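# Reorient a slant-cut wooden offcut in an upturned palm

## Task

The slant-cut wooden offcut starts lying loose on the upturned palm of the hand. Rotate it using only that hand until its orientation in the hand matches the two goal pictures. While turning, it may touch the hand, the wrist camera, the camera's post and the arm's last link, but nothing else. It must never leave the hand. The arm and wrist must not move, and the palm must face up throughout. To finish, the offcut must rest still for a moment in the palm or fingers. It must be clear of the wrist, the two plates at the thumb's base, the camera, its post and the arm's end. No hand motor may read moving or overload, or be counting toward a shutdown; motors that were off from the start are ignored. Then declare the task finished.

## Robot and tools

Robot: a UR7e arm ending in a right-handed LEAP-style hand with sixteen motors. The palm faces up and holds a loose wooden block. The arm must stay put. Every pose number you send should be 0, which re-requests the same Hand target, so all the work is done by the fingers.

Frames: poses, velocities and camera poses in results are in the arm's base frame. Pose offsets in a call are along the Hand target's own axes. For the hand point: +z runs along the straight fingers toward the tips; +x runs across the palm away from the thumb; +y points out of the palm face, which sits at y = -0.062 m. Fingertips first move toward +y as the fingers curl. A fixed mast at the wrist (x +0.05 to +0.10, z -0.16 to -0.11, up to y +0.06) can collide with things.

execute_actions(actions, cameras): actions is a list of actions. Each action is a list of up to 15 rows, one per 1/30 s step; the last row repeats to fill 15 steps. A row is exactly 24 numbers, each in [-1, 1], in this order:
- dx, dy, dz, rx, ry, rz: an offset of the hand point from the Hand target it had when this action began, not from the previous row. 1.0 equals 0.6 m or 180 degrees; rx, ry, rz form one rotation vector. Keep all six at 0 here.
- Sixteen absolute hinge goals, each scaled linearly between its stops: index_mcp, index_abd, index_pip, index_dip, thumb_cmc, thumb_axl, thumb_mcp, thumb_ipl, middle_mcp, middle_abd, middle_pip, middle_dip, ring_mcp, ring_abd, ring_pip, ring_dip.
- current_limit: the current cap for all motors, mapped from 0 mA at -1 to 550 mA at +1, with a floor of 11 mA. It starts at +0.4.
- speed: each set-point travels at (speed+1)/2 of 8.5 rad/s. It starts at -0.6.
The last values written for current_limit and speed stay in effect.

Hinge scale, given as degrees at +1 / at -1, then the straight value. Moving toward -1 bends the joint.
- Finger _mcp (knuckle toward palm): -18 / +128, straight +0.75.
- _abd (sideways, away from the thumb): -60 / +60, straight 0.
- _pip: -29 / +108, straight +0.58.
- _dip: -21 / +117, straight +0.70.
- thumb_cmc (swings the thumb in front of the palm): -20 / +120, straight +0.71.
- thumb_axl (rolls the thumb about its own line): -27 / +140, straight +0.68.
- thumb_mcp: -69 / +109, straight +0.23.
- thumb_ipl: -77 / +108, straight +0.17.
To leave the hand unchanged, resend the last sixteen numbers plus current_limit and speed. At the very start, first read a result and copy its values.

move(target, speed, blend, stop_force, zero, blocking, cameras): drives the hand point in a straight path toward a row, or a list of up to 15 rows. Offsets are measured from the Hand target in its own axes. speed is in m/s (0.002 to 3.6). blend is in metres. stop_force is in N (3 to 120). It is not needed for this task and would move the arm.

wait(seconds 0 to 10, cameras): lets time run while holding the last command. stop(cameras): brakes a running move. zoom_image(camera, region [x0,y0,x1,y1] pixels, at most 504 per side): enlarges part of the newest image. show_instructions(): shows the goal pictures. zero_wrist_force(): re-zeroes the wrist sensor. read_manual(section): licence text only. finished_scene(scene): ends the scene for good; call nothing after it in the same reply.

Cameras: cam_high (896x504), cam_low (896x504) and cam_wrist (672x504, fisheye). Images come back when actions is empty or cameras names them; ["all"] gives every camera.

Result lines:
- Hand pose and velocities, and the Hand target.
- Joint positions and joint torques.
- Wrist force and torque.
- For the hand: hand_goal (goals written), hand_measured (actual positions on the same scale), hand_current_ma, and hand_state. hand_state reads moving, goal (resting within 0.02 of its goal), blocked (resting short of its goal while pressing) or overload (shut down).
- A 'move:' line reports how a move ended.
A finger squeezes only while its goal lies past the object's surface; the farther past, the harder it presses, up to the current cap.

Hazards:
- A motor drawing 495 mA or more accumulates time, and at 5 s it switches off for 10 s. Avoid goals that press far into the block at a high cap for long.

- Do not let the block slip off the hand or strike anything.
- Any nonzero pose offset, or a tilted palm, fails the task.
- Contact forces near 150 N, or joint load limits, trigger a 10 s arm stop. During that stop new hand commands are dropped while the old ones stay in force.
- Something may occasionally nudge the loose block.
- Finish with the block at rest, every live motor at goal or blocked with low current, then call finished_scene with the scene number.

Each tool is called after ">>>" in YAML: its name, and indented under it one key for each argument.

Reference images:

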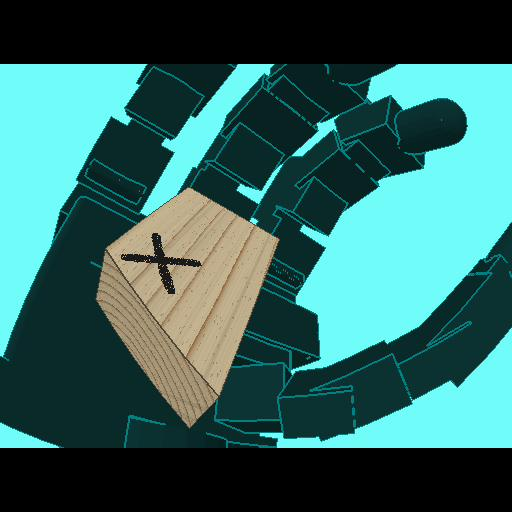

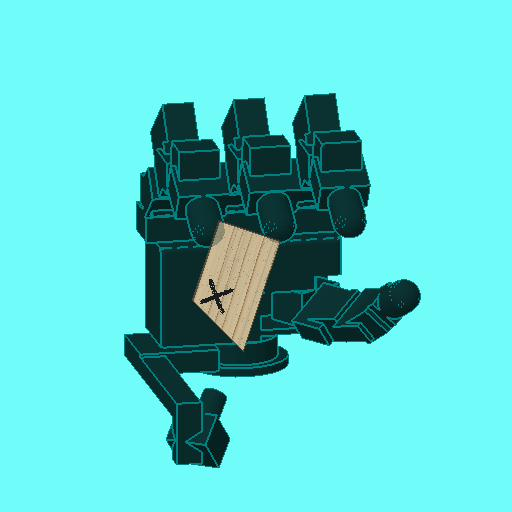

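## Session

>>> execute_actions:
  actions: []
  cameras: ["cam_wrist"]

Nothing of this call was run. Scene 2 begins with your next reply.

>>> execute_actions:
  actions: []
  cameras: ["cam_wrist"]

Scene clock: 0.00 s.
end_effector_position=(+0.6069, +0.0762, +0.3934) hand_goal=(+0.046, +0.000, -0.008, +0.280, -0.104, +0.266, +0.032, -0.018, +0.046, +0.000, -0.008, +0.280, +0.046, +0.000, -0.008, +0.280) hand_measured=(+0.076, +0.000, -0.002, +0.286, -0.082, +0.274, +0.036, -0.014, +0.076, +0.000, -0.002, +0.286, +0.074, +0.000, +0.000, +0.286) hand_current_ma=(+58, +0, +10, +9, +39, +18, +8, +9, +57, +0, +11, +8, +55, +0, +12, +9) hand_state=(blocked, goal, goal, goal, blocked, goal, goal, goal, blocked, goal, goal, goal, blocked, goal, goal, goal) hand_current_limit=0.40 hand_speed=-0.60 end_effector_quat_wxyz=(+0.485, +0.470, +0.537, +0.504)
Joint positions: [-0.159 -1.174 2.233 -4.18 -1.326 -0.052]
Joint velocities: within noise
Joint torques (N m): no reading
Wrist force (N): no reading
Wrist torque (N m): no reading
Wrist force, peak (N): no reading
Hand target: +0.6069, +0.0762, +0.3934; +0.485, +0.470, +0.537, +0.504
camera_calibration:
cam_wrist: T_world_to_cam=[[0.129461, -0.74854, 0.650328, -0.232343], [-0.727344, -0.517447, -0.450798, 0.603905], [0.673951, -0.414652, -0.611436, -0.018297], [0, 0, 0, 1]] pos_world=[0.481658, 0.130984, 0.412151]
Images, in order (width x height): cam_wrist 672x504.

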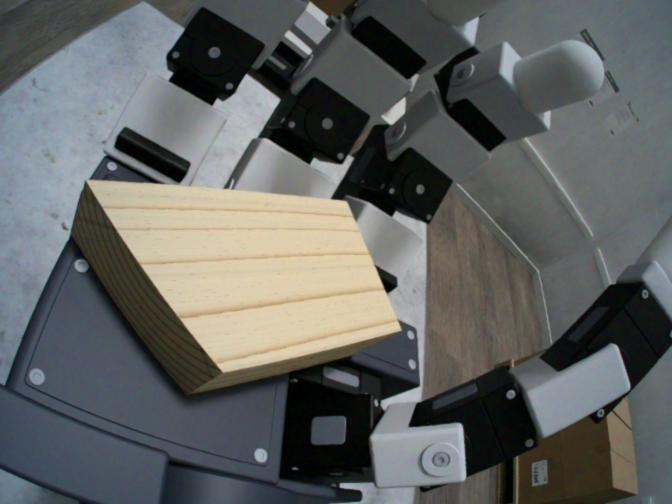

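>>> execute_actions:
  actions:
    - [[0,0,0,0,0,0,0.75,0,0.4,0.6,-0.43,-0.5,0.22,0.17,0.75,0,0.4,0.6,0.75,0,0.4,0.6,0.4,-0.65]]
    - [[0,0,0,0,0,0,0.75,0,0.4,0.6,-0.43,-0.54,0.1,0.1,0.75,0,0.4,0.6,0.75,0,0.4,0.6,0.4,-0.65]]
    - [[0,0,0,0,0,0,0.75,0,0.4,0.6,-0.43,-0.54,-0.5,-0.53,0.75,0,0.4,0.6,0.75,0,0.4,0.6,0.4,-0.65]]
    - [[0,0,0,0,0,0,0.75,0,0.4,0.6,-0.43,-0.54,-0.5,-0.53,0.75,0,0.4,0.6,0.75,0,0.4,0.6,0.4,-0.65]]

>>> execute_actions:
  actions:
    - [[0,0,0,0,0,0,0.75,0,0.4,0.6,-0.43,-0.16,-0.5,-0.53,0.75,0,0.4,0.6,0.75,0,0.4,0.6,0.4,-0.85]]
    - [[0,0,0,0,0,0,0.75,0,0.4,0.6,-0.43,-0.16,-0.5,-0.53,0.75,0,0.4,0.6,0.75,0,0.4,0.6,0.4,-0.85]]
  cameras: ["cam_wrist"]

>>> execute_actions:
  actions:
    - [[0,0,0,0,0,0,0.75,0,0.4,0.6,-0.72,0.14,-0.28,-0.64,0.75,0,0.4,0.6,0.75,0,0.4,0.6,0.4,-0.87]]
    - [[0,0,0,0,0,0,0.75,0,0.4,0.6,-0.72,0.14,-0.28,-0.64,0.75,0,0.4,0.6,0.75,0,0.4,0.6,0.4,-0.87]]
  cameras: ["cam_wrist"]

Scene clock: 5.17 s.
end_effector_position=(+0.6069, +0.0762, +0.3934) hand_goal=(+0.750, +0.000, +0.400, +0.600, -0.430, -0.540, -0.500, -0.530, +0.750, +0.000, +0.400, +0.600, +0.750, +0.000, +0.400, +0.600) hand_measured=(+0.766, +0.000, +0.400, +0.594, -0.426, -0.534, -0.494, -0.504, +0.766, +0.000, +0.400, +0.596, +0.766, +0.000, +0.400, +0.594) hand_current_ma=(+31, +0, +0, -8, +5, +11, +13, +63, +30, +0, +0, -7, +30, +0, +0, -8) hand_state=(goal, goal, goal, goal, goal, goal, goal, blocked, goal, goal, goal, goal, goal, goal, goal, goal) hand_current_limit=0.40 hand_speed=-0.65 end_effector_quat_wxyz=(+0.485, +0.470, +0.537, +0.504)
Joint positions: [-0.159 -1.174 2.233 -4.18 -1.326 -0.052]
Joint torques (N m): [3.73 -26.34 -9.86 -3.26 -0.29 -0.5]
Wrist force (N): [0.1 0.1 0.2]
Wrist torque (N m): [0.04 -0.01 -0.04]
Wrist force, peak (N): [-0.1 0.4 -0.6]
Hand target: +0.6069, +0.0762, +0.3934; +0.485, +0.470, +0.537, +0.504
Off the commanded pose: 0.000 m, 0 deg.

Scene clock: 6.37 s.
end_effector_position=(+0.6069, +0.0762, +0.3934) hand_goal=(+0.750, +0.000, +0.400, +0.600, -0.430, -0.160, -0.500, -0.530, +0.750, +0.000, +0.400, +0.600, +0.750, +0.000, +0.400, +0.600) hand_measured=(+0.766, +0.000, +0.400, +0.594, -0.426, -0.182, -0.494, -0.524, +0.766, +0.000, +0.400, +0.596, +0.766, +0.000, +0.400, +0.594) hand_current_ma=(+31, +0, +0, -8, +5, -46, +12, +11, +30, +0, +0, -7, +30, +0, +0, -8) hand_state=(goal, goal, goal, goal, goal, blocked, goal, goal, goal, goal, goal, goal, goal, goal, goal, goal) hand_current_limit=0.40 hand_speed=-0.85 end_effector_quat_wxyz=(+0.485, +0.470, +0.537, +0.504)
Joint positions: [-0.159 -1.174 2.233 -4.18 -1.326 -0.052]
Joint torques (N m): [3.93 -26.32 -8.67 -3.35 -0.14 -0.61]
Wrist force (N): [-0.1 0.4 -0.2]
Wrist torque (N m): [0.14 0.03 -0.04]
Wrist force, peak (N): [0.4 0.4 0.0]
Hand target: +0.6069, +0.0762, +0.3934; +0.485, +0.470, +0.537, +0.504
Off the commanded pose: 0.000 m, 0 deg.
camera_calibration:
cam_wrist: T_world_to_cam=[[0.129461, -0.74854, 0.650328, -0.232343], [-0.727344, -0.517447, -0.450798, 0.603905], [0.673951, -0.414652, -0.611436, -0.018297], [0, 0, 0, 1]] pos_world=[0.481658, 0.130984, 0.412151]
Images, in order (width x height): cam_wrist 672x504.

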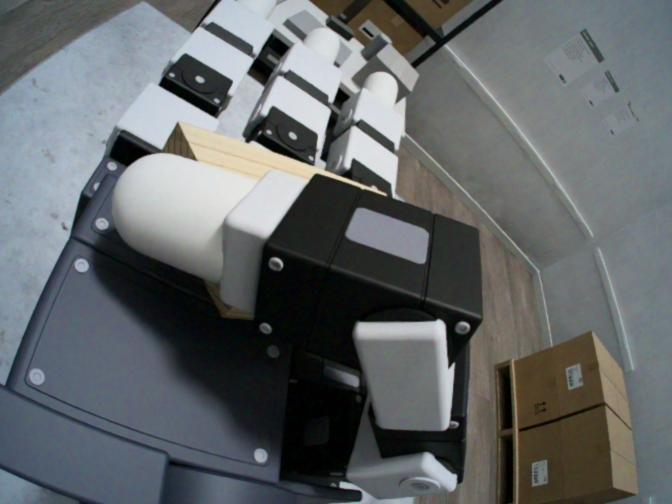

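Scene clock: 7.57 s.
end_effector_position=(+0.6069, +0.0762, +0.3934) hand_goal=(+0.750, +0.000, +0.400, +0.600, -0.720, +0.140, -0.280, -0.640, +0.750, +0.000, +0.400, +0.600, +0.750, +0.000, +0.400, +0.600) hand_measured=(+0.766, +0.000, +0.400, +0.594, -0.714, +0.130, -0.276, -0.628, +0.766, +0.000, +0.400, +0.596, +0.766, +0.000, +0.400, +0.594) hand_current_ma=(+31, +0, +0, -8, +10, -21, +8, +29, +30, +0, +0, -7, +30, +0, +0, -8) hand_state=(goal, goal, goal, goal, goal, goal, goal, goal, goal, goal, goal, goal, goal, goal, goal, goal) hand_current_limit=0.40 hand_speed=-0.87 end_effector_quat_wxyz=(+0.485, +0.470, +0.537, +0.504)
Joint positions: [-0.159 -1.174 2.233 -4.18 -1.326 -0.052]
Joint torques (N m): [5.38 -26.63 -9.79 -3.37 -0.5 -0.73]
Wrist force (N): [0.2 0.2 -0.2]
Wrist torque (N m): [0.12 -0.02 -0.01]
Wrist force, peak (N): [0.1 0.5 -0.3]
Hand target: +0.6069, +0.0762, +0.3934; +0.485, +0.470, +0.537, +0.504
Off the commanded pose: 0.000 m, 0 deg.
camera_calibration:
cam_wrist: T_world_to_cam=[[0.129461, -0.74854, 0.650328, -0.232343], [-0.727344, -0.517447, -0.450798, 0.603905], [0.673951, -0.414652, -0.611436, -0.018297], [0, 0, 0, 1]] pos_world=[0.481658, 0.130984, 0.412151]
Images, in order (width x height): cam_wrist 672x504.

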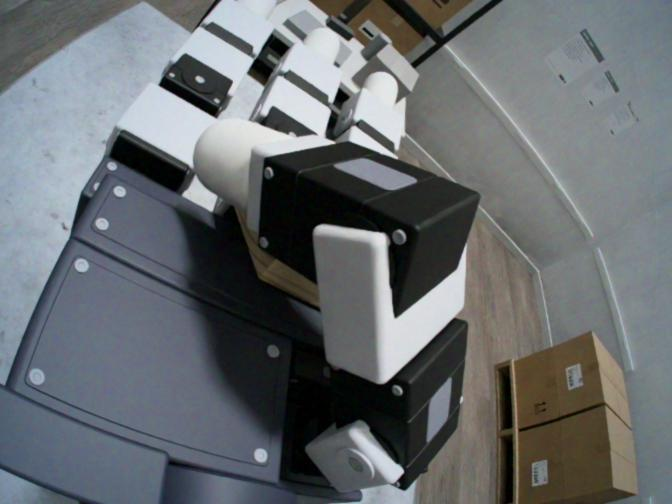

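>>> execute_actions:
  actions:
    - [[0,0,0,0,0,0,0.7,0,0.4,0.6,-0.86,0.32,-0.34,-0.46,0.7,0,0.4,0.6,0.7,0,0.4,0.6,0.4,-0.87]]
  cameras: ["cam_wrist"]

>>> execute_actions:
  actions:
    - [[0,0,0,0,0,0,0.7,0,0.4,0.6,-1,0.4,-0.39,-0.33,0.7,0,0.4,0.6,0.7,0,0.4,0.6,0.4,-0.87]]
  cameras: ["cam_wrist"]

Scene clock: 8.63 s.
end_effector_position=(+0.6069, +0.0762, +0.3934) hand_goal=(+0.700, +0.000, +0.400, +0.600, -0.860, +0.320, -0.340, -0.460, +0.700, +0.000, +0.400, +0.600, +0.700, +0.000, +0.400, +0.600) hand_measured=(+0.748, +0.000, +0.400, +0.594, -0.862, +0.308, -0.344, -0.468, +0.748, +0.000, +0.400, +0.596, +0.746, +0.000, +0.400, +0.594) hand_current_ma=(+95, +0, +0, -8, -5, -23, -7, -19, +95, +0, +0, -7, +91, +0, +0, -8) hand_state=(blocked, goal, goal, goal, goal, goal, goal, goal, blocked, goal, goal, goal, blocked, goal, goal, goal) hand_current_limit=0.40 hand_speed=-0.87 end_effector_quat_wxyz=(+0.485, +0.470, +0.537, +0.504)
Joint positions: [-0.159 -1.174 2.233 -4.18 -1.326 -0.052]
Joint torques (N m): [5.51 -25.77 -8.89 -3.39 -0.54 -0.92]
Wrist force (N): [0.2 0.1 0.1]
Wrist torque (N m): [0.10 -0.02 -0.02]
Wrist force, peak (N): [0.4 0.1 -0.3]
Hand target: +0.6069, +0.0762, +0.3934; +0.485, +0.470, +0.537, +0.504
Off the commanded pose: 0.000 m, 0 deg.
camera_calibration:
cam_wrist: T_world_to_cam=[[0.129461, -0.74854, 0.650328, -0.232343], [-0.727344, -0.517447, -0.450798, 0.603905], [0.673951, -0.414652, -0.611436, -0.018297], [0, 0, 0, 1]] pos_world=[0.481658, 0.130984, 0.412151]
Images, in order (width x height): cam_wrist 672x504.

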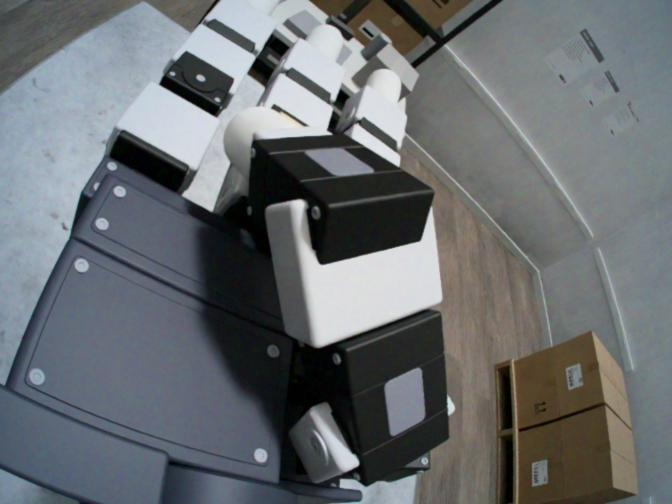

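Scene clock: 9.33 s.
end_effector_position=(+0.6069, +0.0762, +0.3934) hand_goal=(+0.700, +0.000, +0.400, +0.600, -1.000, +0.400, -0.390, -0.330, +0.700, +0.000, +0.400, +0.600, +0.700, +0.000, +0.400, +0.600) hand_measured=(+0.748, +0.000, +0.400, +0.594, -1.000, +0.388, -0.394, -0.338, +0.746, +0.000, +0.400, +0.596, +0.746, +0.000, +0.400, +0.594) hand_current_ma=(+95, +0, +0, -8, +0, -23, -6, -20, +93, +0, +0, -7, +91, +0, +0, -8) hand_state=(blocked, goal, goal, goal, goal, goal, goal, goal, blocked, goal, goal, goal, blocked, goal, goal, goal) hand_current_limit=0.40 hand_speed=-0.87 end_effector_quat_wxyz=(+0.485, +0.470, +0.537, +0.504)
Joint positions: [-0.159 -1.174 2.233 -4.18 -1.326 -0.052]
Joint torques (N m): [4.48 -25.37 -9.04 -3.19 -0.25 -0.52]
Wrist force (N): [0.0 0.0 -0.1]
Wrist torque (N m): [0.11 0.00 -0.03]
Wrist force, peak (N): [0.0 0.4 -0.5]
Hand target: +0.6069, +0.0762, +0.3934; +0.485, +0.470, +0.537, +0.504
Off the commanded pose: 0.000 m, 0 deg.
camera_calibration:
cam_wrist: T_world_to_cam=[[0.129461, -0.74854, 0.650328, -0.232343], [-0.727344, -0.517447, -0.450798, 0.603905], [0.673951, -0.414652, -0.611436, -0.018297], [0, 0, 0, 1]] pos_world=[0.481658, 0.130984, 0.412151]
Images, in order (width x height): cam_wrist 672x504.

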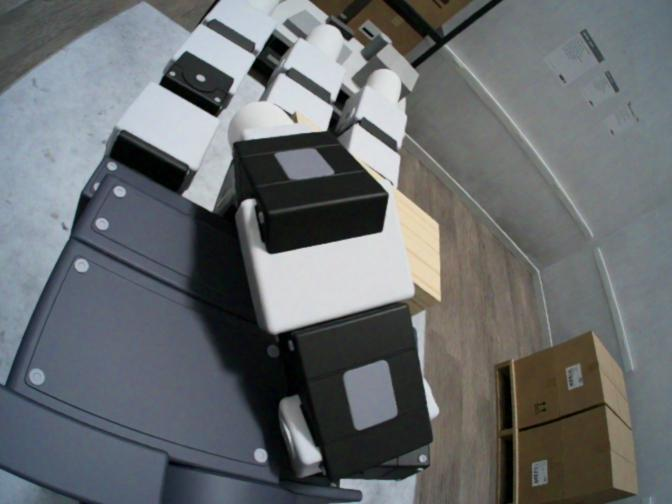

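>>> execute_actions:
  actions:
    - [[0,0,0,0,0,0,0.6,0,0.35,0.55,-1,0.1,-0.39,-0.33,0.6,0,0.35,0.55,0.6,0,0.35,0.55,0.4,-0.8]]
    - [[0,0,0,0,0,0,0.55,0,0.3,0.5,-1,-0.2,0.2,-0.1,0.55,0,0.3,0.5,0.55,0,0.3,0.5,0.4,-0.7]]
    - [[0,0,0,0,0,0,0.55,0,0.3,0.5,-0.43,-0.2,0.2,0.17,0.55,0,0.3,0.5,0.55,0,0.3,0.5,0.4,-0.7]]
  cameras: ["cam_wrist"]

Scene clock: 11.50 s.
end_effector_position=(+0.6069, +0.0762, +0.3934) hand_goal=(+0.550, +0.000, +0.300, +0.500, -0.430, -0.200, +0.200, +0.170, +0.550, +0.000, +0.300, +0.500, +0.550, +0.000, +0.300, +0.500) hand_measured=(+0.596, +0.000, +0.316, +0.508, -0.432, -0.196, +0.196, +0.166, +0.596, +0.000, +0.316, +0.506, +0.596, +0.000, +0.318, +0.508) hand_current_ma=(+93, +0, +26, +12, -4, +10, -8, -10, +92, +0, +29, +11, +89, +0, +31, +12) hand_state=(blocked, goal, goal, goal, goal, goal, goal, goal, blocked, goal, goal, goal, blocked, goal, goal, goal) hand_current_limit=0.40 hand_speed=-0.70 end_effector_quat_wxyz=(+0.485, +0.470, +0.537, +0.504)
Joint positions: [-0.159 -1.174 2.233 -4.18 -1.326 -0.052]
Joint torques (N m): [5.76 -25.59 -7.88 -3.52 -0.46 -1.04]
Wrist force (N): [0.0 0.2 -0.4]
Wrist torque (N m): [0.14 0.01 0.01]
Wrist force, peak (N): [-0.3 0.4 -0.3]
Hand target: +0.6069, +0.0762, +0.3934; +0.485, +0.470, +0.537, +0.504
Off the commanded pose: 0.000 m, 0 deg.
camera_calibration:
cam_wrist: T_world_to_cam=[[0.129461, -0.74854, 0.650328, -0.232268], [-0.727344, -0.517447, -0.450798, 0.603957], [0.673951, -0.414652, -0.611436, -0.0182555], [0, 0, 0, 1]] pos_world=[0.481658, 0.131084, 0.412151]
Images, in order (width x height): cam_wrist 672x504.

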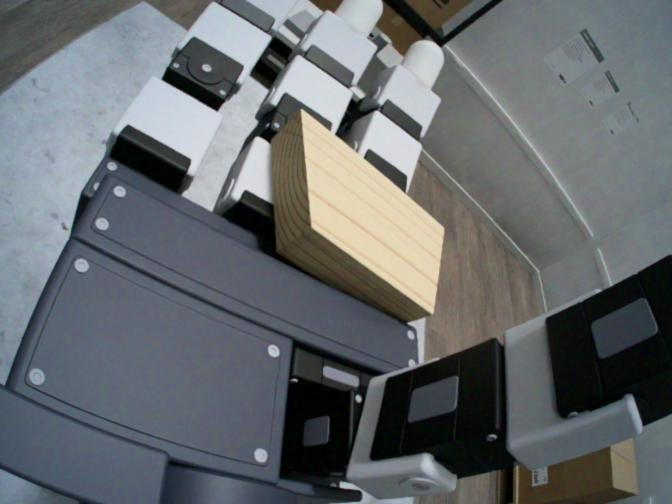

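>>> execute_actions:
  actions:
    - [[0,0,0,0,0,0,0.2,0,0.3,0.5,-0.0,0.26,0.2,0.17,0.2,0,0.3,0.5,0.2,0,0.3,0.5,0.4,-0.8]]
    - [[0,0,0,0,0,0,-0.2,0,0.2,0.5,0,0.26,0.2,0.17,-0.2,0,0.2,0.5,-0.2,0,0.2,0.5,0.4,-0.8]]
  cameras: ["cam_wrist"]

>>> execute_actions:
  actions:
    - [[0,0,0,0,0,0,-0.6,0,0.25,0.5,0,0.26,0.2,0.17,-0.6,0,0.25,0.5,-0.6,0,0.25,0.5,0.4,-0.85]]
  cameras: ["cam_wrist"]

Scene clock: 15.17 s.
end_effector_position=(+0.6069, +0.0762, +0.3934) hand_goal=(-0.200, +0.000, +0.200, +0.500, +0.000, +0.260, +0.200, +0.170, -0.200, +0.000, +0.200, +0.500, -0.200, +0.000, +0.200, +0.500) hand_measured=(+0.046, +0.000, +0.210, +0.506, +0.008, +0.254, +0.200, +0.166, +0.042, +0.000, +0.210, +0.506, -0.178, +0.000, +0.208, +0.506) hand_current_ma=(+385, +0, +15, +10, +12, -11, -2, -8, +385, +0, +16, +9, +41, +0, +12, +9) hand_state=(blocked, goal, goal, goal, goal, goal, goal, goal, blocked, goal, goal, goal, blocked, goal, goal, goal) hand_current_limit=0.40 hand_speed=-0.80 end_effector_quat_wxyz=(+0.485, +0.470, +0.537, +0.504)
Joint positions: [-0.159 -1.174 2.233 -4.18 -1.326 -0.052]
Joint torques (N m): [6.28 -23.75 -9.1 -3.39 -0.65 -1.21]
Wrist force (N): [-0.1 0.3 0.1]
Wrist torque (N m): [0.03 0.01 0.00]
Wrist force, peak (N): [-0.2 0.5 -0.4]
Hand target: +0.6069, +0.0762, +0.3934; +0.485, +0.470, +0.537, +0.504
Off the commanded pose: 0.000 m, 0 deg.
camera_calibration:
cam_wrist: T_world_to_cam=[[0.129461, -0.74854, 0.650328, -0.232268], [-0.727344, -0.517447, -0.450798, 0.603957], [0.673951, -0.414652, -0.611436, -0.0182555], [0, 0, 0, 1]] pos_world=[0.481658, 0.131084, 0.412151]
Images, in order (width x height): cam_wrist 672x504.

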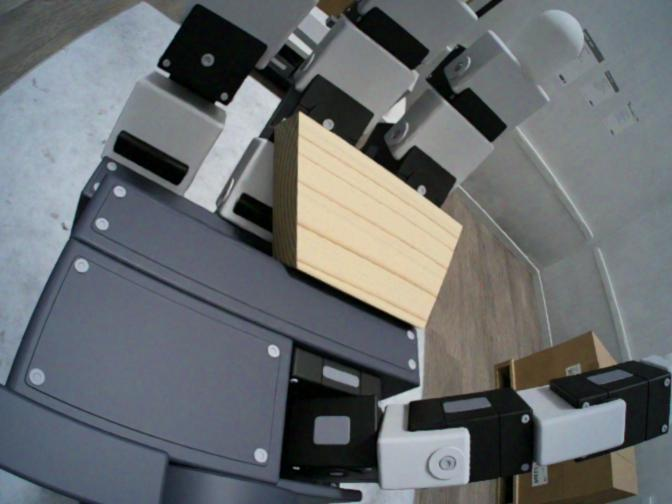

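Scene clock: 16.20 s.
end_effector_position=(+0.6069, +0.0762, +0.3934) hand_goal=(-0.600, +0.000, +0.250, +0.500, +0.000, +0.260, +0.200, +0.170, -0.600, +0.000, +0.250, +0.500, -0.600, +0.000, +0.250, +0.500) hand_measured=(+0.046, +0.000, +0.246, +0.506, +0.008, +0.254, +0.200, +0.166, +0.042, +0.000, +0.246, +0.506, -0.596, +0.000, +0.244, +0.506) hand_current_ma=(+385, +0, -5, +10, +12, -11, -2, -8, +385, +0, -6, +9, +6, +0, -10, +9) hand_state=(blocked, goal, goal, goal, goal, goal, goal, goal, blocked, goal, goal, goal, goal, goal, goal, goal) hand_current_limit=0.40 hand_speed=-0.85 end_effector_quat_wxyz=(+0.485, +0.470, +0.537, +0.504)
Joint positions: [-0.159 -1.174 2.233 -4.18 -1.326 -0.052]
Joint torques (N m): [5.82 -25.19 -7.78 -2.99 -0.6 -1.2]
Wrist force (N): [-0.1 0.1 0.0]
Wrist torque (N m): [-0.02 0.02 0.01]
Wrist force, peak (N): [0.0 0.6 0.2]
Hand target: +0.6069, +0.0762, +0.3934; +0.485, +0.470, +0.537, +0.504
Off the commanded pose: 0.000 m, 0 deg.
camera_calibration:
cam_wrist: T_world_to_cam=[[0.129461, -0.74854, 0.650328, -0.232268], [-0.727344, -0.517447, -0.450798, 0.603957], [0.673951, -0.414652, -0.611436, -0.0182555], [0, 0, 0, 1]] pos_world=[0.481658, 0.131084, 0.412151]
Images, in order (width x height): cam_wrist 672x504.

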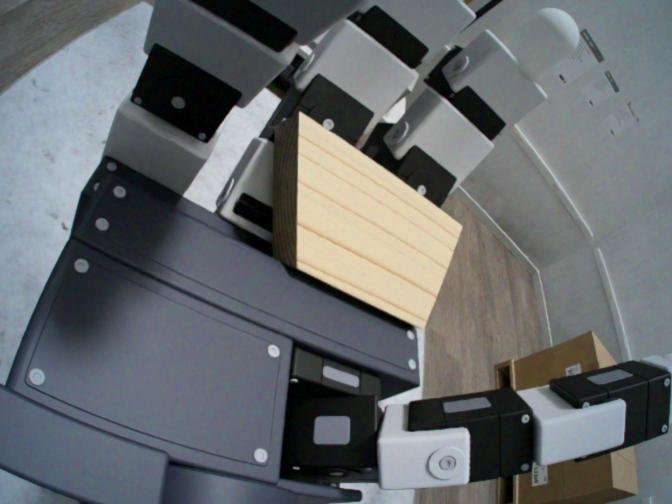

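>>> execute_actions:
  actions:
    - [[0,0,0,0,0,0,0.3,0,0.3,0.5,0.5,0.677,0.2,0.17,0.3,0,0.3,0.5,0.3,0,0.3,0.5,0.4,-0.75]]
    - [[0,0,0,0,0,0,0.65,0,0.3,0.5,0.4,0.677,0.0,-0.97,0.65,0,0.3,0.5,0.65,0,0.3,0.5,0.4,-0.7]]
    - [[0,0,0,0,0,0,0.65,0,0.3,0.5,0.4,0.677,0.0,-0.97,0.65,0,0.3,0.5,0.65,0,0.3,0.5,0.4,-0.7]]
  cameras: ["cam_wrist"]

>>> execute_actions:
  actions:
    - [[0,0,0,0,0,0,0.65,0,0.3,0.5,0,0.677,-0.11,-0.97,0.65,0,0.3,0.5,0.65,0,0.3,0.5,0.4,-0.8]]
    - [[0,0,0,0,0,0,0.65,0,0.3,0.5,-0.5,0.677,-0.225,-0.97,0.65,0,0.3,0.5,0.65,0,0.3,0.5,0.4,-0.8]]
  cameras: ["cam_wrist"]

Scene clock: 20.53 s.
end_effector_position=(+0.6069, +0.0762, +0.3934) hand_goal=(+0.650, +0.000, +0.300, +0.500, +0.400, +0.678, +0.000, -0.970, +0.650, +0.000, +0.300, +0.500, +0.650, +0.000, +0.300, +0.500) hand_measured=(+0.666, +0.000, +0.300, +0.506, +0.430, +0.678, +0.002, -0.966, +0.666, +0.000, +0.300, +0.506, +0.666, +0.000, +0.300, +0.506) hand_current_ma=(+31, +0, +0, +10, +56, -1, +5, +9, +30, +0, +0, +9, +29, +0, +0, +9) hand_state=(goal, goal, goal, goal, blocked, goal, goal, goal, goal, goal, goal, goal, goal, goal, goal, goal) hand_current_limit=0.40 hand_speed=-0.70 end_effector_quat_wxyz=(+0.485, +0.470, +0.537, +0.504)
Joint positions: [-0.159 -1.174 2.233 -4.18 -1.326 -0.052]
Joint torques (N m): [5.59 -22.97 -6.65 -3.24 -0.87 -1.45]
Wrist force (N): [0.3 0.2 -0.2]
Wrist torque (N m): [0.13 -0.03 0.06]
Wrist force, peak (N): [0.2 0.6 -0.5]
Hand target: +0.6069, +0.0762, +0.3934; +0.485, +0.470, +0.537, +0.504
Off the commanded pose: 0.000 m, 0 deg.
camera_calibration:
cam_wrist: T_world_to_cam=[[0.129461, -0.74854, 0.650328, -0.232268], [-0.727344, -0.517447, -0.450798, 0.603957], [0.673951, -0.414652, -0.611436, -0.0182555], [0, 0, 0, 1]] pos_world=[0.481658, 0.131084, 0.412151]
Images, in order (width x height): cam_wrist 672x504.

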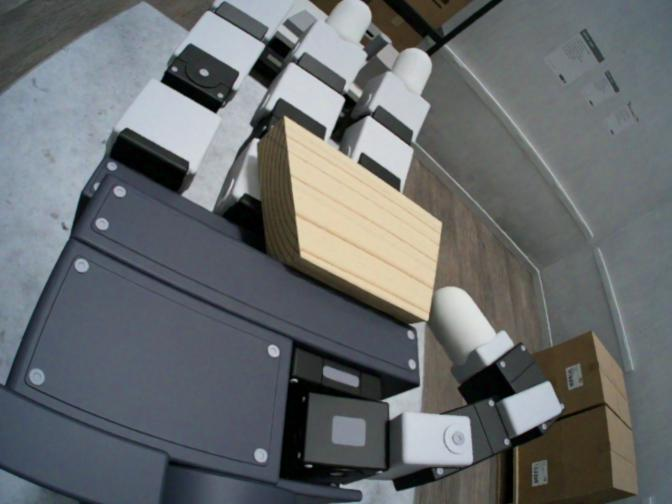

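Scene clock: 22.07 s.
end_effector_position=(+0.6069, +0.0762, +0.3934) hand_goal=(+0.650, +0.000, +0.300, +0.500, -0.500, +0.678, -0.224, -0.970, +0.650, +0.000, +0.300, +0.500, +0.650, +0.000, +0.300, +0.500) hand_measured=(+0.666, +0.000, +0.300, +0.506, -0.490, +0.678, -0.224, -0.966, +0.666, +0.000, +0.300, +0.506, +0.666, +0.000, +0.300, +0.506) hand_current_ma=(+31, +0, +0, +10, +18, +0, -1, +8, +30, +0, +0, +9, +29, +0, +0, +9) hand_state=(goal, goal, goal, goal, goal, goal, goal, goal, goal, goal, goal, goal, goal, goal, goal, goal) hand_current_limit=0.40 hand_speed=-0.80 end_effector_quat_wxyz=(+0.485, +0.470, +0.537, +0.504)
Joint positions: [-0.159 -1.174 2.233 -4.18 -1.326 -0.052]
Joint torques (N m): [5.6 -24.48 -7.52 -3.43 -0.72 -1.26]
Wrist force (N): [0.1 0.1 -0.2]
Wrist torque (N m): [0.12 0.00 -0.01]
Wrist force, peak (N): [0.0 0.6 -0.1]
Hand target: +0.6069, +0.0762, +0.3934; +0.485, +0.470, +0.537, +0.504
Off the commanded pose: 0.000 m, 0 deg.
camera_calibration:
cam_wrist: T_world_to_cam=[[0.129461, -0.74854, 0.650328, -0.232268], [-0.727344, -0.517447, -0.450798, 0.603957], [0.673951, -0.414652, -0.611436, -0.0182555], [0, 0, 0, 1]] pos_world=[0.481658, 0.131084, 0.412151]
Images, in order (width x height): cam_wrist 672x504.

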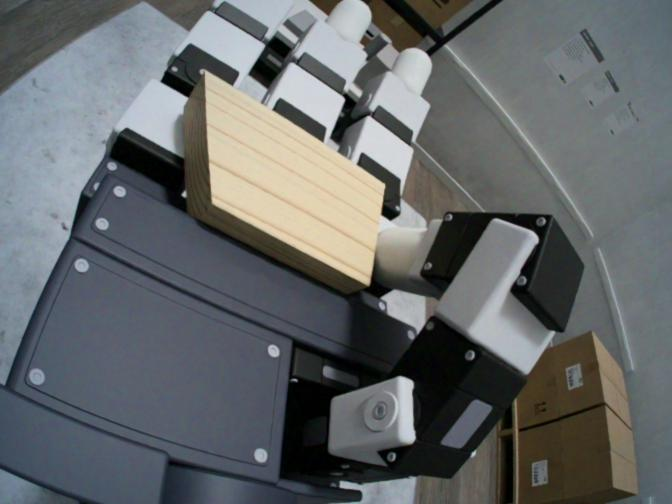

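>>> execute_actions:
  actions:
    - [[0,0,0,0,0,0,0.75,0,0.35,0.55,0.2,0.677,0.1,-0.3,0.75,0,0.35,0.55,0.75,0,0.35,0.55,0.4,-0.65]]
    - [[0,0,0,0,0,0,0.75,0,0.35,0.55,-0.43,-0.54,0.2,0.17,0.75,0,0.35,0.55,0.75,0,0.35,0.55,0.4,-0.55]]
    - [[0,0,0,0,0,0,0.75,0,0.35,0.55,-0.43,-0.54,0.2,0.17,0.75,0,0.35,0.55,0.75,0,0.35,0.55,0.4,-0.55]]
    - [[0,0,0,0,0,0,0.75,0,0.35,0.55,-0.43,-0.54,-0.5,-0.53,0.75,0,0.35,0.55,0.75,0,0.35,0.55,0.4,-0.65]]
    - [[0,0,0,0,0,0,0.75,0,0.35,0.55,-0.43,-0.3,-0.5,-0.53,0.75,0,0.35,0.55,0.75,0,0.35,0.55,0.4,-0.65]]
    - [[0,0,0,0,0,0,0.75,0,0.35,0.55,-0.43,-0.1,-0.5,-0.53,0.75,0,0.35,0.55,0.75,0,0.35,0.55,0.4,-0.8]]
  cameras: ["cam_wrist"]

>>> execute_actions:
  actions:
    - [[0,0,0,0,0,0,0.75,0,0.35,0.55,-0.72,0.14,-0.28,-0.64,0.75,0,0.35,0.55,0.75,0,0.35,0.55,0.4,-0.85]]
    - [[0,0,0,0,0,0,0.75,0,0.35,0.55,-0.8,0.28,-0.32,-0.52,0.75,0,0.35,0.55,0.75,0,0.35,0.55,0.4,-0.85]]
  cameras: ["cam_wrist"]

Scene clock: 25.93 s.
end_effector_position=(+0.6069, +0.0762, +0.3934) hand_goal=(+0.750, +0.000, +0.350, +0.550, -0.430, -0.100, -0.500, -0.530, +0.750, +0.000, +0.350, +0.550, +0.750, +0.000, +0.350, +0.550) hand_measured=(+0.766, +0.000, +0.350, +0.546, -0.434, -0.104, -0.504, -0.528, +0.766, +0.000, +0.350, +0.546, +0.766, +0.000, +0.350, +0.546) hand_current_ma=(+31, +0, +0, -8, -5, -9, -7, +6, +30, +0, +0, -7, +29, +0, +0, -8) hand_state=(goal, goal, goal, goal, goal, goal, goal, goal, goal, goal, goal, goal, goal, goal, goal, goal) hand_current_limit=0.40 hand_speed=-0.80 end_effector_quat_wxyz=(+0.485, +0.470, +0.537, +0.504)
Joint positions: [-0.159 -1.174 2.233 -4.18 -1.326 -0.052]
Joint torques (N m): [5.42 -22.6 -5.78 -3.26 -0.88 -1.46]
Wrist force (N): [0.0 0.2 0.1]
Wrist torque (N m): [0.09 -0.01 -0.02]
Wrist force, peak (N): [0.2 0.8 -0.1]
Hand target: +0.6069, +0.0762, +0.3934; +0.485, +0.470, +0.537, +0.504
Off the commanded pose: 0.000 m, 0 deg.
camera_calibration:
cam_wrist: T_world_to_cam=[[0.129461, -0.74854, 0.650328, -0.232268], [-0.727344, -0.517447, -0.450798, 0.603957], [0.673951, -0.414652, -0.611436, -0.0182555], [0, 0, 0, 1]] pos_world=[0.481658, 0.131084, 0.412151]
Images, in order (width x height): cam_wrist 672x504.

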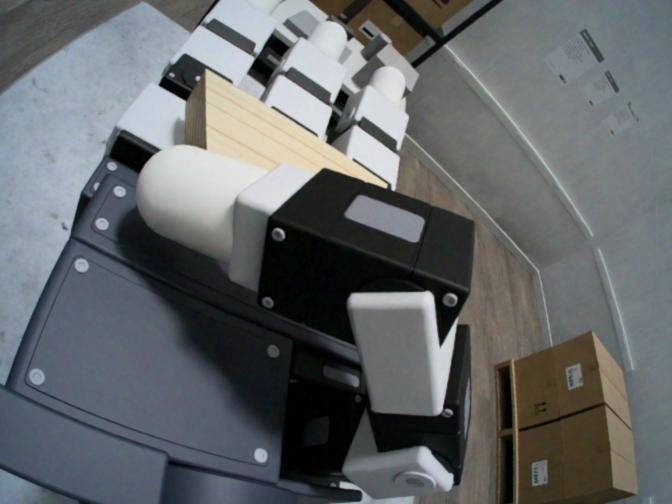

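Scene clock: 27.13 s.
end_effector_position=(+0.6069, +0.0762, +0.3934) hand_goal=(+0.750, +0.000, +0.350, +0.550, -0.800, +0.280, -0.320, -0.520, +0.750, +0.000, +0.350, +0.550, +0.750, +0.000, +0.350, +0.550) hand_measured=(+0.766, +0.000, +0.350, +0.546, -0.804, +0.268, -0.324, -0.528, +0.766, +0.000, +0.350, +0.546, +0.766, +0.000, +0.350, +0.546) hand_current_ma=(+31, +0, +0, -8, -6, -27, -9, -20, +30, +0, +0, -7, +29, +0, +0, -8) hand_state=(goal, goal, goal, goal, goal, goal, goal, goal, goal, goal, goal, goal, goal, goal, goal, goal) hand_current_limit=0.40 hand_speed=-0.85 end_effector_quat_wxyz=(+0.485, +0.470, +0.537, +0.504)
Joint positions: [-0.159 -1.174 2.233 -4.18 -1.326 -0.052]
Joint torques (N m): [5.48 -22.75 -6.34 -3.38 -1.12 -1.67]
Wrist force (N): [0.2 0.3 0.0]
Wrist torque (N m): [0.12 -0.03 -0.01]
Wrist force, peak (N): [0.2 0.4 -0.5]
Hand target: +0.6069, +0.0762, +0.3934; +0.485, +0.470, +0.537, +0.504
Off the commanded pose: 0.000 m, 0 deg.
camera_calibration:
cam_wrist: T_world_to_cam=[[0.129461, -0.74854, 0.650328, -0.232268], [-0.727344, -0.517447, -0.450798, 0.603957], [0.673951, -0.414652, -0.611436, -0.0182555], [0, 0, 0, 1]] pos_world=[0.481658, 0.131084, 0.412151]
Images, in order (width x height): cam_wrist 672x504.

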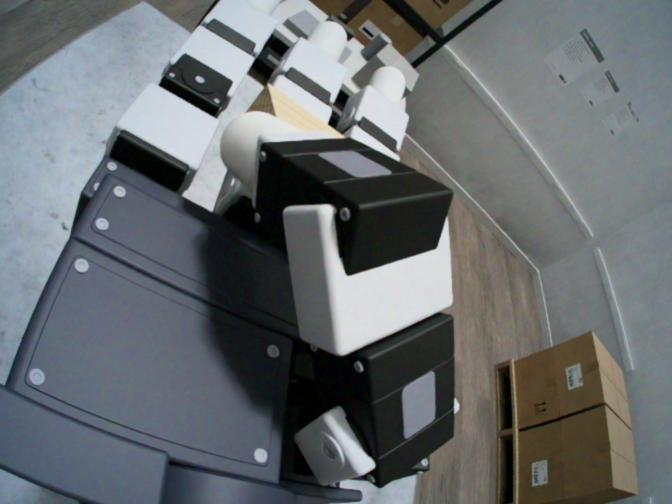

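>>> execute_actions:
  actions:
    - [[0,0,0,0,0,0,0.6,0,0.3,0.5,-0.86,0.34,-0.35,-0.45,0.6,0,0.3,0.5,0.6,0,0.3,0.5,0.4,-0.85]]
    - [[0,0,0,0,0,0,0.35,0,0.3,0.5,-0.86,0.36,-0.35,-0.43,0.35,0,0.3,0.5,0.35,0,0.3,0.5,0.4,-0.85]]
  cameras: ["cam_wrist"]

>>> execute_actions:
  actions:
    - [[0,0,0,0,0,0,0.1,0,0.3,0.5,-0.86,0.34,-0.35,-0.43,0.1,0,0.3,0.5,0.1,0,0.3,0.5,0.4,-0.85]]
  cameras: ["cam_wrist"]

Scene clock: 28.80 s.
end_effector_position=(+0.6069, +0.0762, +0.3934) hand_goal=(+0.350, +0.000, +0.300, +0.500, -0.860, +0.360, -0.350, -0.430, +0.350, +0.000, +0.300, +0.500, +0.350, +0.000, +0.300, +0.500) hand_measured=(+0.396, +0.000, +0.314, +0.508, -0.864, +0.346, -0.354, -0.438, +0.396, +0.000, +0.316, +0.506, +0.394, +0.000, +0.316, +0.508) hand_current_ma=(+91, +0, +24, +12, -7, -27, -7, -20, +90, +0, +26, +10, +85, +0, +28, +11) hand_state=(blocked, goal, goal, goal, goal, goal, goal, goal, blocked, goal, goal, goal, blocked, goal, goal, goal) hand_current_limit=0.40 hand_speed=-0.85 end_effector_quat_wxyz=(+0.485, +0.470, +0.537, +0.504)
Joint positions: [-0.159 -1.174 2.233 -4.18 -1.326 -0.052]
Joint torques (N m): [5.3 -22.83 -5.65 -3.36 -1.41 -1.5]
Wrist force (N): [-0.2 0.0 -0.1]
Wrist torque (N m): [0.09 0.03 -0.05]
Wrist force, peak (N): [-0.1 0.5 -0.2]
Hand target: +0.6069, +0.0762, +0.3934; +0.485, +0.470, +0.537, +0.504
Off the commanded pose: 0.000 m, 0 deg.
camera_calibration:
cam_wrist: T_world_to_cam=[[0.129461, -0.74854, 0.650328, -0.232268], [-0.727344, -0.517447, -0.450798, 0.603957], [0.673951, -0.414652, -0.611436, -0.0182555], [0, 0, 0, 1]] pos_world=[0.481658, 0.131084, 0.412151]
Images, in order (width x height): cam_wrist 672x504.

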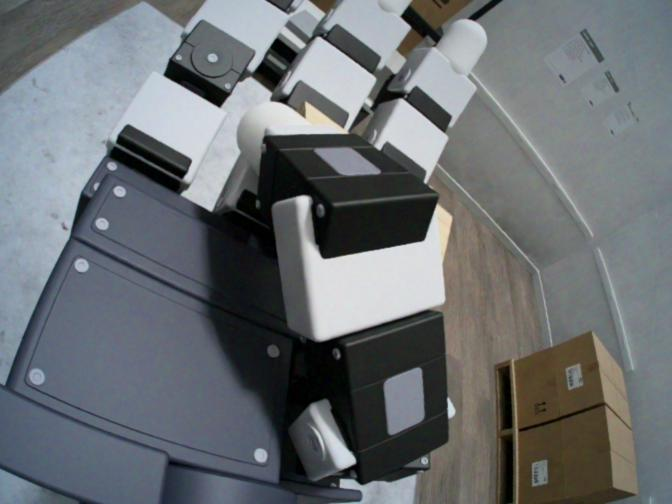

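Scene clock: 29.53 s.
end_effector_position=(+0.6069, +0.0762, +0.3934) hand_goal=(+0.100, +0.000, +0.300, +0.500, -0.860, +0.340, -0.350, -0.430, +0.100, +0.000, +0.300, +0.500, +0.100, +0.000, +0.300, +0.500) hand_measured=(+0.140, +0.000, +0.312, +0.506, -0.864, +0.340, -0.354, -0.438, +0.140, +0.000, +0.312, +0.506, +0.136, +0.000, +0.314, +0.506) hand_current_ma=(+79, +0, +19, +11, -7, -1, -7, -19, +77, +0, +21, +9, +71, +0, +23, +11) hand_state=(blocked, goal, goal, goal, goal, goal, goal, goal, blocked, goal, goal, goal, blocked, goal, goal, goal) hand_current_limit=0.40 hand_speed=-0.85 end_effector_quat_wxyz=(+0.485, +0.470, +0.537, +0.504)
Joint positions: [-0.159 -1.174 2.233 -4.18 -1.326 -0.052]
Joint torques (N m): [4.88 -21.67 -4.97 -3.28 -1.17 -1.56]
Wrist force (N): [-0.2 0.4 -0.1]
Wrist torque (N m): [0.12 0.04 -0.05]
Wrist force, peak (N): [-0.5 0.3 -0.3]
Hand target: +0.6069, +0.0762, +0.3934; +0.485, +0.470, +0.537, +0.504
Off the commanded pose: 0.000 m, 0 deg.
camera_calibration:
cam_wrist: T_world_to_cam=[[0.129461, -0.74854, 0.650328, -0.232268], [-0.727344, -0.517447, -0.450798, 0.603957], [0.673951, -0.414652, -0.611436, -0.0182555], [0, 0, 0, 1]] pos_world=[0.481658, 0.131084, 0.412151]
Images, in order (width x height): cam_wrist 672x504.

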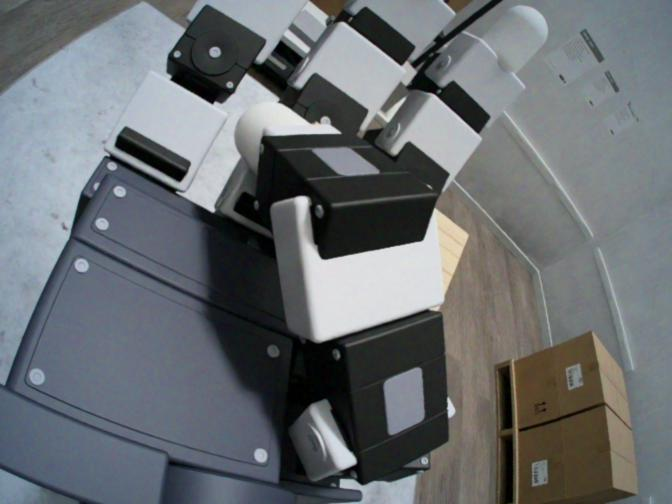

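>>> execute_actions:
  actions:
    - [[0,0,0,0,0,0,-0.15,0,0.3,0.5,-0.86,0.34,-0.35,-0.43,-0.15,0,0.3,0.5,0.1,0,0.3,0.5,0.4,-0.88]]
    - [[0,0,0,0,0,0,-0.3,0,0.3,0.5,-0.86,0.34,-0.35,-0.43,-0.3,0,0.3,0.5,0.1,0,0.3,0.5,0.4,-0.88]]
  cameras: ["cam_wrist"]

Scene clock: 30.97 s.
end_effector_position=(+0.6069, +0.0762, +0.3934) hand_goal=(-0.300, +0.000, +0.300, +0.500, -0.860, +0.340, -0.350, -0.430, -0.300, +0.000, +0.300, +0.500, +0.100, +0.000, +0.300, +0.500) hand_measured=(+0.044, +0.000, +0.310, +0.506, -0.862, +0.334, -0.346, -0.438, +0.040, +0.000, +0.312, +0.506, +0.136, +0.000, +0.314, +0.506) hand_current_ma=(+385, +0, +18, +10, -3, -12, +10, -19, +385, +0, +19, +9, +71, +0, +23, +11) hand_state=(blocked, goal, goal, goal, goal, goal, goal, goal, blocked, goal, goal, goal, blocked, goal, goal, goal) hand_current_limit=0.40 hand_speed=-0.88 end_effector_quat_wxyz=(+0.485, +0.470, +0.537, +0.504)
Joint positions: [-0.159 -1.174 2.233 -4.18 -1.326 -0.052]
Joint torques (N m): [5.95 -22.51 -4.12 -3.2 -1.18 -1.36]
Wrist force (N): [-0.1 0.2 -0.1]
Wrist torque (N m): [0.08 0.02 -0.04]
Wrist force, peak (N): [-0.3 0.4 -0.5]
Hand target: +0.6069, +0.0762, +0.3934; +0.485, +0.470, +0.537, +0.504
Off the commanded pose: 0.000 m, 0 deg.
camera_calibration:
cam_wrist: T_world_to_cam=[[0.129461, -0.74854, 0.650328, -0.232268], [-0.727344, -0.517447, -0.450798, 0.603957], [0.673951, -0.414652, -0.611436, -0.0182555], [0, 0, 0, 1]] pos_world=[0.481658, 0.131084, 0.412151]
Images, in order (width x height): cam_wrist 672x504.

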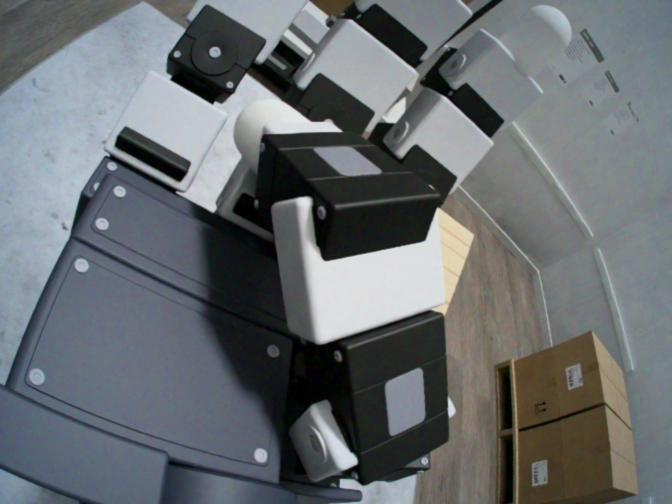

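>>> execute_actions:
  actions:
    - [[0,0,0,0,0,0,0.15,0,0.3,0.5,-0.86,0.1,-0.35,-0.43,0.15,0,0.3,0.5,0.15,0,0.3,0.5,0.4,-0.8]]
    - [[0,0,0,0,0,0,0.15,0,0.3,0.5,-0.86,-0.2,0.2,-0.1,0.15,0,0.3,0.5,0.15,0,0.3,0.5,0.4,-0.7]]
    - [[0,0,0,0,0,0,0.15,0,0.3,0.5,-0.43,-0.5,0.2,0.17,0.15,0,0.3,0.5,0.15,0,0.3,0.5,0.4,-0.7]]
  cameras: ["cam_wrist"]

Scene clock: 33.03 s.
end_effector_position=(+0.6069, +0.0762, +0.3934) hand_goal=(+0.150, +0.000, +0.300, +0.500, -0.430, -0.500, +0.200, +0.170, +0.150, +0.000, +0.300, +0.500, +0.150, +0.000, +0.300, +0.500) hand_measured=(+0.162, +0.000, +0.310, +0.506, -0.432, -0.494, +0.196, +0.166, +0.162, +0.000, +0.312, +0.506, +0.162, +0.000, +0.314, +0.506) hand_current_ma=(+21, +0, +17, +10, -4, +11, -7, -10, +21, +0, +19, +9, +22, +0, +22, +10) hand_state=(goal, goal, goal, goal, goal, goal, goal, goal, goal, goal, goal, goal, goal, goal, goal, goal) hand_current_limit=0.40 hand_speed=-0.70 end_effector_quat_wxyz=(+0.485, +0.470, +0.537, +0.504)
Joint positions: [-0.159 -1.174 2.233 -4.18 -1.326 -0.052]
Joint torques (N m): [4.38 -21.73 -5.06 -3.4 -1.07 -1.49]
Wrist force (N): [0.1 0.3 -0.2]
Wrist torque (N m): [0.08 -0.01 0.01]
Wrist force, peak (N): [0.3 0.5 -0.4]
Hand target: +0.6069, +0.0762, +0.3934; +0.485, +0.470, +0.537, +0.504
Off the commanded pose: 0.000 m, 0 deg.
camera_calibration:
cam_wrist: T_world_to_cam=[[0.129461, -0.74854, 0.650328, -0.232268], [-0.727344, -0.517447, -0.450798, 0.603957], [0.673951, -0.414652, -0.611436, -0.0182555], [0, 0, 0, 1]] pos_world=[0.481658, 0.131084, 0.412151]
Images, in order (width x height): cam_wrist 672x504.

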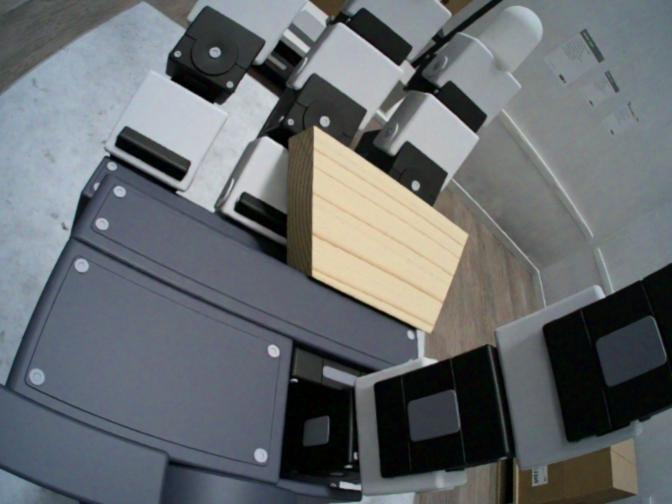

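>>> execute_actions:
  actions:
    - [[0,0,0,0,0,0,0.75,0,0.35,0.55,-0.2,-0.45,0.2,0.0,0.75,0,0.35,0.55,0.75,0,0.35,0.55,0.4,-0.7]]
    - [[0,0,0,0,0,0,0.75,0,0.35,0.55,-0.143,-0.4,-0.225,-0.97,0.75,0,0.35,0.55,0.75,0,0.35,0.55,0.4,-0.6]]
    - [[0,0,0,0,0,0,0.75,0,0.35,0.55,-0.143,-0.4,-0.225,-0.97,0.75,0,0.35,0.55,0.75,0,0.35,0.55,0.4,-0.6]]
    - [[0,0,0,0,0,0,0.75,0,0.35,0.55,-0.16,0.08,-0.225,-0.97,0.75,0,0.35,0.55,0.75,0,0.35,0.55,0.4,-0.8]]
  cameras: ["cam_wrist"]

>>> execute_actions:
  actions:
    - [[0,0,0,0,0,0,0.75,0,0.35,0.55,-0.43,0.38,-0.225,-0.97,0.75,0,0.35,0.55,0.75,0,0.35,0.55,0.4,-0.85]]
    - [[0,0,0,0,0,0,0.75,0,0.35,0.55,-0.43,0.38,-0.225,-0.97,0.75,0,0.35,0.55,0.75,0,0.35,0.55,0.4,-0.85]]
  cameras: ["cam_wrist"]

Scene clock: 36.97 s.
end_effector_position=(+0.6069, +0.0762, +0.3934) hand_goal=(+0.750, +0.000, +0.350, +0.550, -0.160, +0.080, -0.224, -0.970, +0.750, +0.000, +0.350, +0.550, +0.750, +0.000, +0.350, +0.550) hand_measured=(+0.766, +0.000, +0.350, +0.544, -0.154, +0.076, -0.224, -0.968, +0.766, +0.000, +0.350, +0.546, +0.766, +0.000, +0.350, +0.544) hand_current_ma=(+31, +0, +0, -8, +9, -6, +1, +6, +30, +0, +0, -7, +30, +0, +0, -8) hand_state=(goal, goal, goal, goal, goal, goal, goal, goal, goal, goal, goal, goal, goal, goal, goal, goal) hand_current_limit=0.40 hand_speed=-0.80 end_effector_quat_wxyz=(+0.485, +0.470, +0.537, +0.504)
Joint positions: [-0.159 -1.174 2.233 -4.18 -1.326 -0.052]
Joint torques (N m): [4.49 -21 -4.1 -3.34 -0.86 -1.52]
Wrist force (N): [0.2 0.3 0.3]
Wrist torque (N m): [0.09 -0.03 0.02]
Wrist force, peak (N): [0.4 0.7 -0.5]
Hand target: +0.6069, +0.0762, +0.3934; +0.485, +0.470, +0.537, +0.504
Off the commanded pose: 0.000 m, 0 deg.
camera_calibration:
cam_wrist: T_world_to_cam=[[0.129461, -0.74854, 0.650328, -0.232268], [-0.727344, -0.517447, -0.450798, 0.603957], [0.673951, -0.414652, -0.611436, -0.0182555], [0, 0, 0, 1]] pos_world=[0.481658, 0.131084, 0.412151]
Images, in order (width x height): cam_wrist 672x504.

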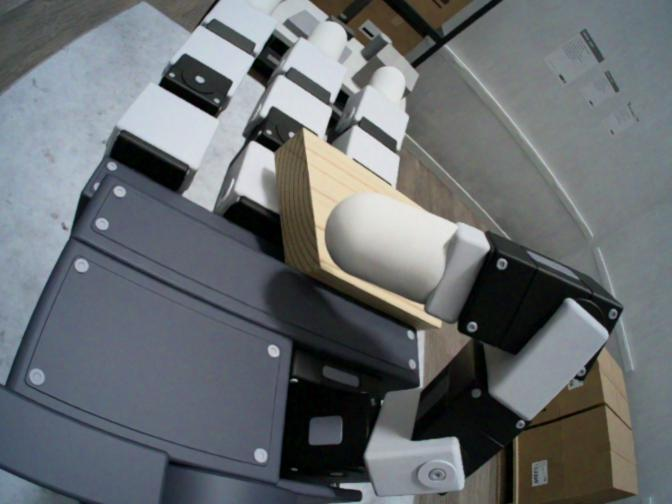

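Scene clock: 38.17 s.
end_effector_position=(+0.6069, +0.0762, +0.3934) hand_goal=(+0.750, +0.000, +0.350, +0.550, -0.430, +0.380, -0.224, -0.970, +0.750, +0.000, +0.350, +0.550, +0.750, +0.000, +0.350, +0.550) hand_measured=(+0.766, +0.000, +0.350, +0.544, -0.400, +0.304, -0.200, -0.966, +0.766, +0.000, +0.350, +0.546, +0.766, +0.000, +0.350, +0.544) hand_current_ma=(+31, +0, +0, -8, +56, -180, +58, +9, +30, +0, +0, -7, +30, +0, +0, -8) hand_state=(goal, goal, goal, goal, blocked, blocked, blocked, goal, goal, goal, goal, goal, goal, goal, goal, goal) hand_current_limit=0.40 hand_speed=-0.85 end_effector_quat_wxyz=(+0.485, +0.470, +0.537, +0.504)
Joint positions: [-0.159 -1.174 2.233 -4.18 -1.326 -0.052]
Joint torques (N m): [3.48 -20.59 -4.11 -3.47 -1.16 -1.33]
Wrist force (N): [-0.2 0.2 -0.1]
Wrist torque (N m): [0.12 0.02 -0.02]
Wrist force, peak (N): [0.2 0.5 -0.3]
Hand target: +0.6069, +0.0762, +0.3934; +0.485, +0.470, +0.537, +0.504
Off the commanded pose: 0.000 m, 0 deg.
camera_calibration:
cam_wrist: T_world_to_cam=[[0.129461, -0.74854, 0.650328, -0.232268], [-0.727344, -0.517447, -0.450798, 0.603957], [0.673951, -0.414652, -0.611436, -0.0182555], [0, 0, 0, 1]] pos_world=[0.481658, 0.131084, 0.412151]
Images, in order (width x height): cam_wrist 672x504.

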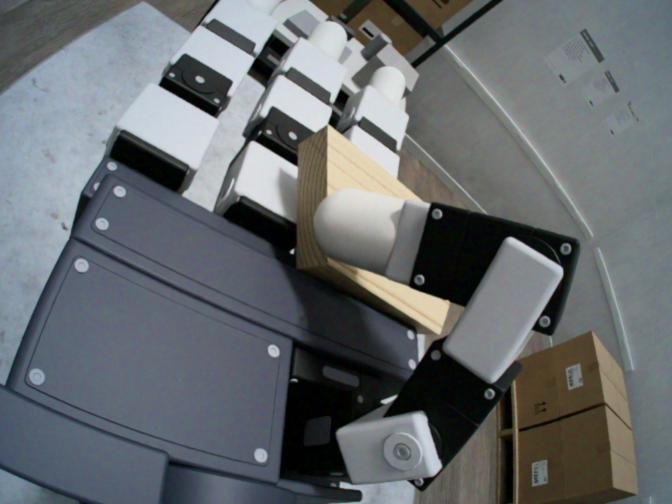

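>>> execute_actions:
  actions:
    - [[0,0,0,0,0,0,0.75,0,0.35,0.55,-0.45,0.36,-0.33,-0.8,0.75,0,0.35,0.55,0.75,0,0.35,0.55,0.4,-0.87]]
    - [[0,0,0,0,0,0,0.75,0,0.35,0.55,-0.47,0.36,-0.42,-0.58,0.75,0,0.35,0.55,0.75,0,0.35,0.55,0.4,-0.87]]
    - [[0,0,0,0,0,0,0.75,0,0.35,0.55,-0.47,0.36,-0.43,-0.53,0.75,0,0.35,0.55,0.75,0,0.35,0.55,0.4,-0.87]]
  cameras: ["cam_wrist"]

Scene clock: 41.30 s.
end_effector_position=(+0.6069, +0.0762, +0.3934) hand_goal=(+0.750, +0.000, +0.350, +0.550, -0.470, +0.360, -0.430, -0.530, +0.750, +0.000, +0.350, +0.550, +0.750, +0.000, +0.350, +0.550) hand_measured=(+0.766, +0.000, +0.350, +0.544, -0.444, +0.348, -0.394, -0.526, +0.768, +0.000, +0.350, +0.546, +0.766, +0.000, +0.350, +0.544) hand_current_ma=(+31, +0, +0, -8, +46, -27, +86, +7, +34, +0, +0, -7, +30, +0, +0, -8) hand_state=(goal, goal, goal, goal, blocked, goal, blocked, goal, goal, goal, goal, goal, goal, goal, goal, goal) hand_current_limit=0.40 hand_speed=-0.87 end_effector_quat_wxyz=(+0.485, +0.470, +0.537, +0.504)
Joint positions: [-0.159 -1.174 2.233 -4.18 -1.326 -0.052]
Joint torques (N m): [5.23 -18.69 -3.04 -3.36 -1.25 -1.23]
Wrist force (N): [-0.1 0.4 -0.1]
Wrist torque (N m): [0.15 0.02 -0.01]
Wrist force, peak (N): [-0.1 0.6 -0.2]
Hand target: +0.6069, +0.0762, +0.3934; +0.485, +0.470, +0.537, +0.504
Off the commanded pose: 0.000 m, 0 deg.
camera_calibration:
cam_wrist: T_world_to_cam=[[0.129461, -0.74854, 0.650328, -0.232268], [-0.727344, -0.517447, -0.450798, 0.603957], [0.673951, -0.414652, -0.611436, -0.0182555], [0, 0, 0, 1]] pos_world=[0.481658, 0.131084, 0.412151]
Images, in order (width x height): cam_wrist 672x504.

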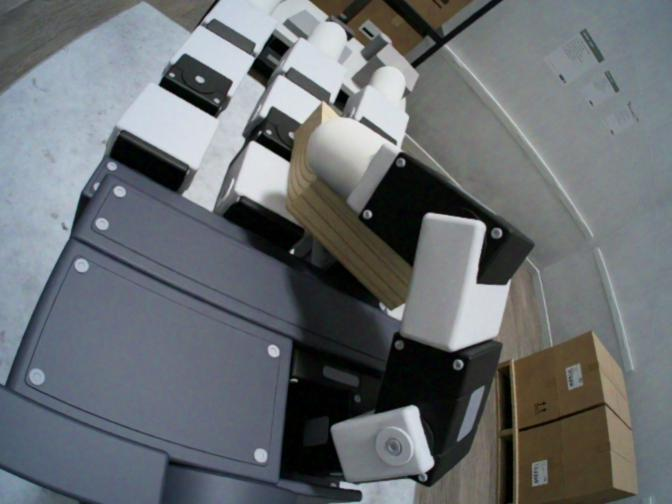

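>>> execute_actions:
  actions:
    - [[0,0,0,0,0,0,0.75,0,0.35,0.55,-0.47,0.36,-0.1,-0.4,0.75,0,0.35,0.55,0.75,0,0.35,0.55,0.4,-0.75]]
    - [[0,0,0,0,0,0,0.65,0,0.3,0.5,-0.43,-0.1,0.2,0.17,0.65,0,0.3,0.5,0.65,0,0.3,0.5,0.4,-0.75]]
  cameras: ["cam_wrist"]

Scene clock: 43.10 s.
end_effector_position=(+0.6069, +0.0762, +0.3934) hand_goal=(+0.650, +0.000, +0.300, +0.500, -0.430, -0.100, +0.200, +0.170, +0.650, +0.000, +0.300, +0.500, +0.650, +0.000, +0.300, +0.500) hand_measured=(+0.696, +0.000, +0.316, +0.508, -0.432, -0.094, +0.196, +0.166, +0.698, +0.000, +0.316, +0.506, +0.694, +0.000, +0.318, +0.508) hand_current_ma=(+92, +0, +26, +12, -4, +11, -9, -10, +94, +0, +28, +10, +89, +0, +31, +12) hand_state=(blocked, goal, goal, goal, goal, goal, goal, goal, blocked, goal, goal, goal, blocked, goal, goal, goal) hand_current_limit=0.40 hand_speed=-0.75 end_effector_quat_wxyz=(+0.485, +0.470, +0.537, +0.504)
Joint positions: [-0.159 -1.174 2.233 -4.18 -1.326 -0.052]
Joint torques (N m): [4.58 -20.1 -3.24 -3.31 -1.26 -1.37]
Wrist force (N): [0.1 -0.1 0.0]
Wrist torque (N m): [0.06 0.00 0.00]
Wrist force, peak (N): [-0.7 0.0 0.1]
Hand target: +0.6069, +0.0762, +0.3934; +0.485, +0.470, +0.537, +0.504
Off the commanded pose: 0.000 m, 0 deg.
camera_calibration:
cam_wrist: T_world_to_cam=[[0.129461, -0.74854, 0.650328, -0.232268], [-0.727344, -0.517447, -0.450798, 0.603957], [0.673951, -0.414652, -0.611436, -0.0182555], [0, 0, 0, 1]] pos_world=[0.481658, 0.131084, 0.412151]
Images, in order (width x height): cam_wrist 672x504.

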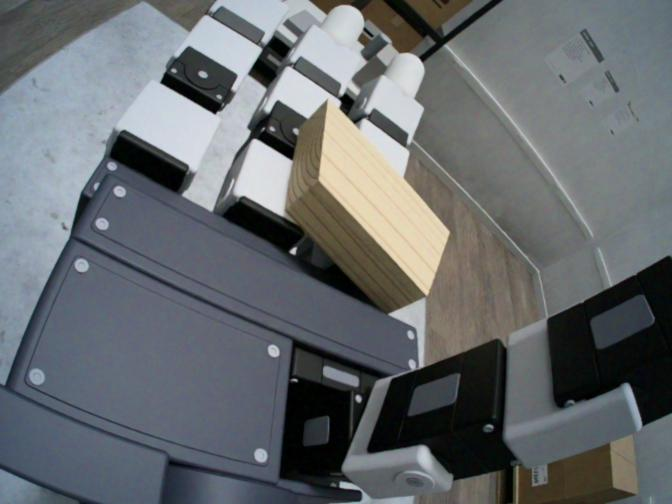

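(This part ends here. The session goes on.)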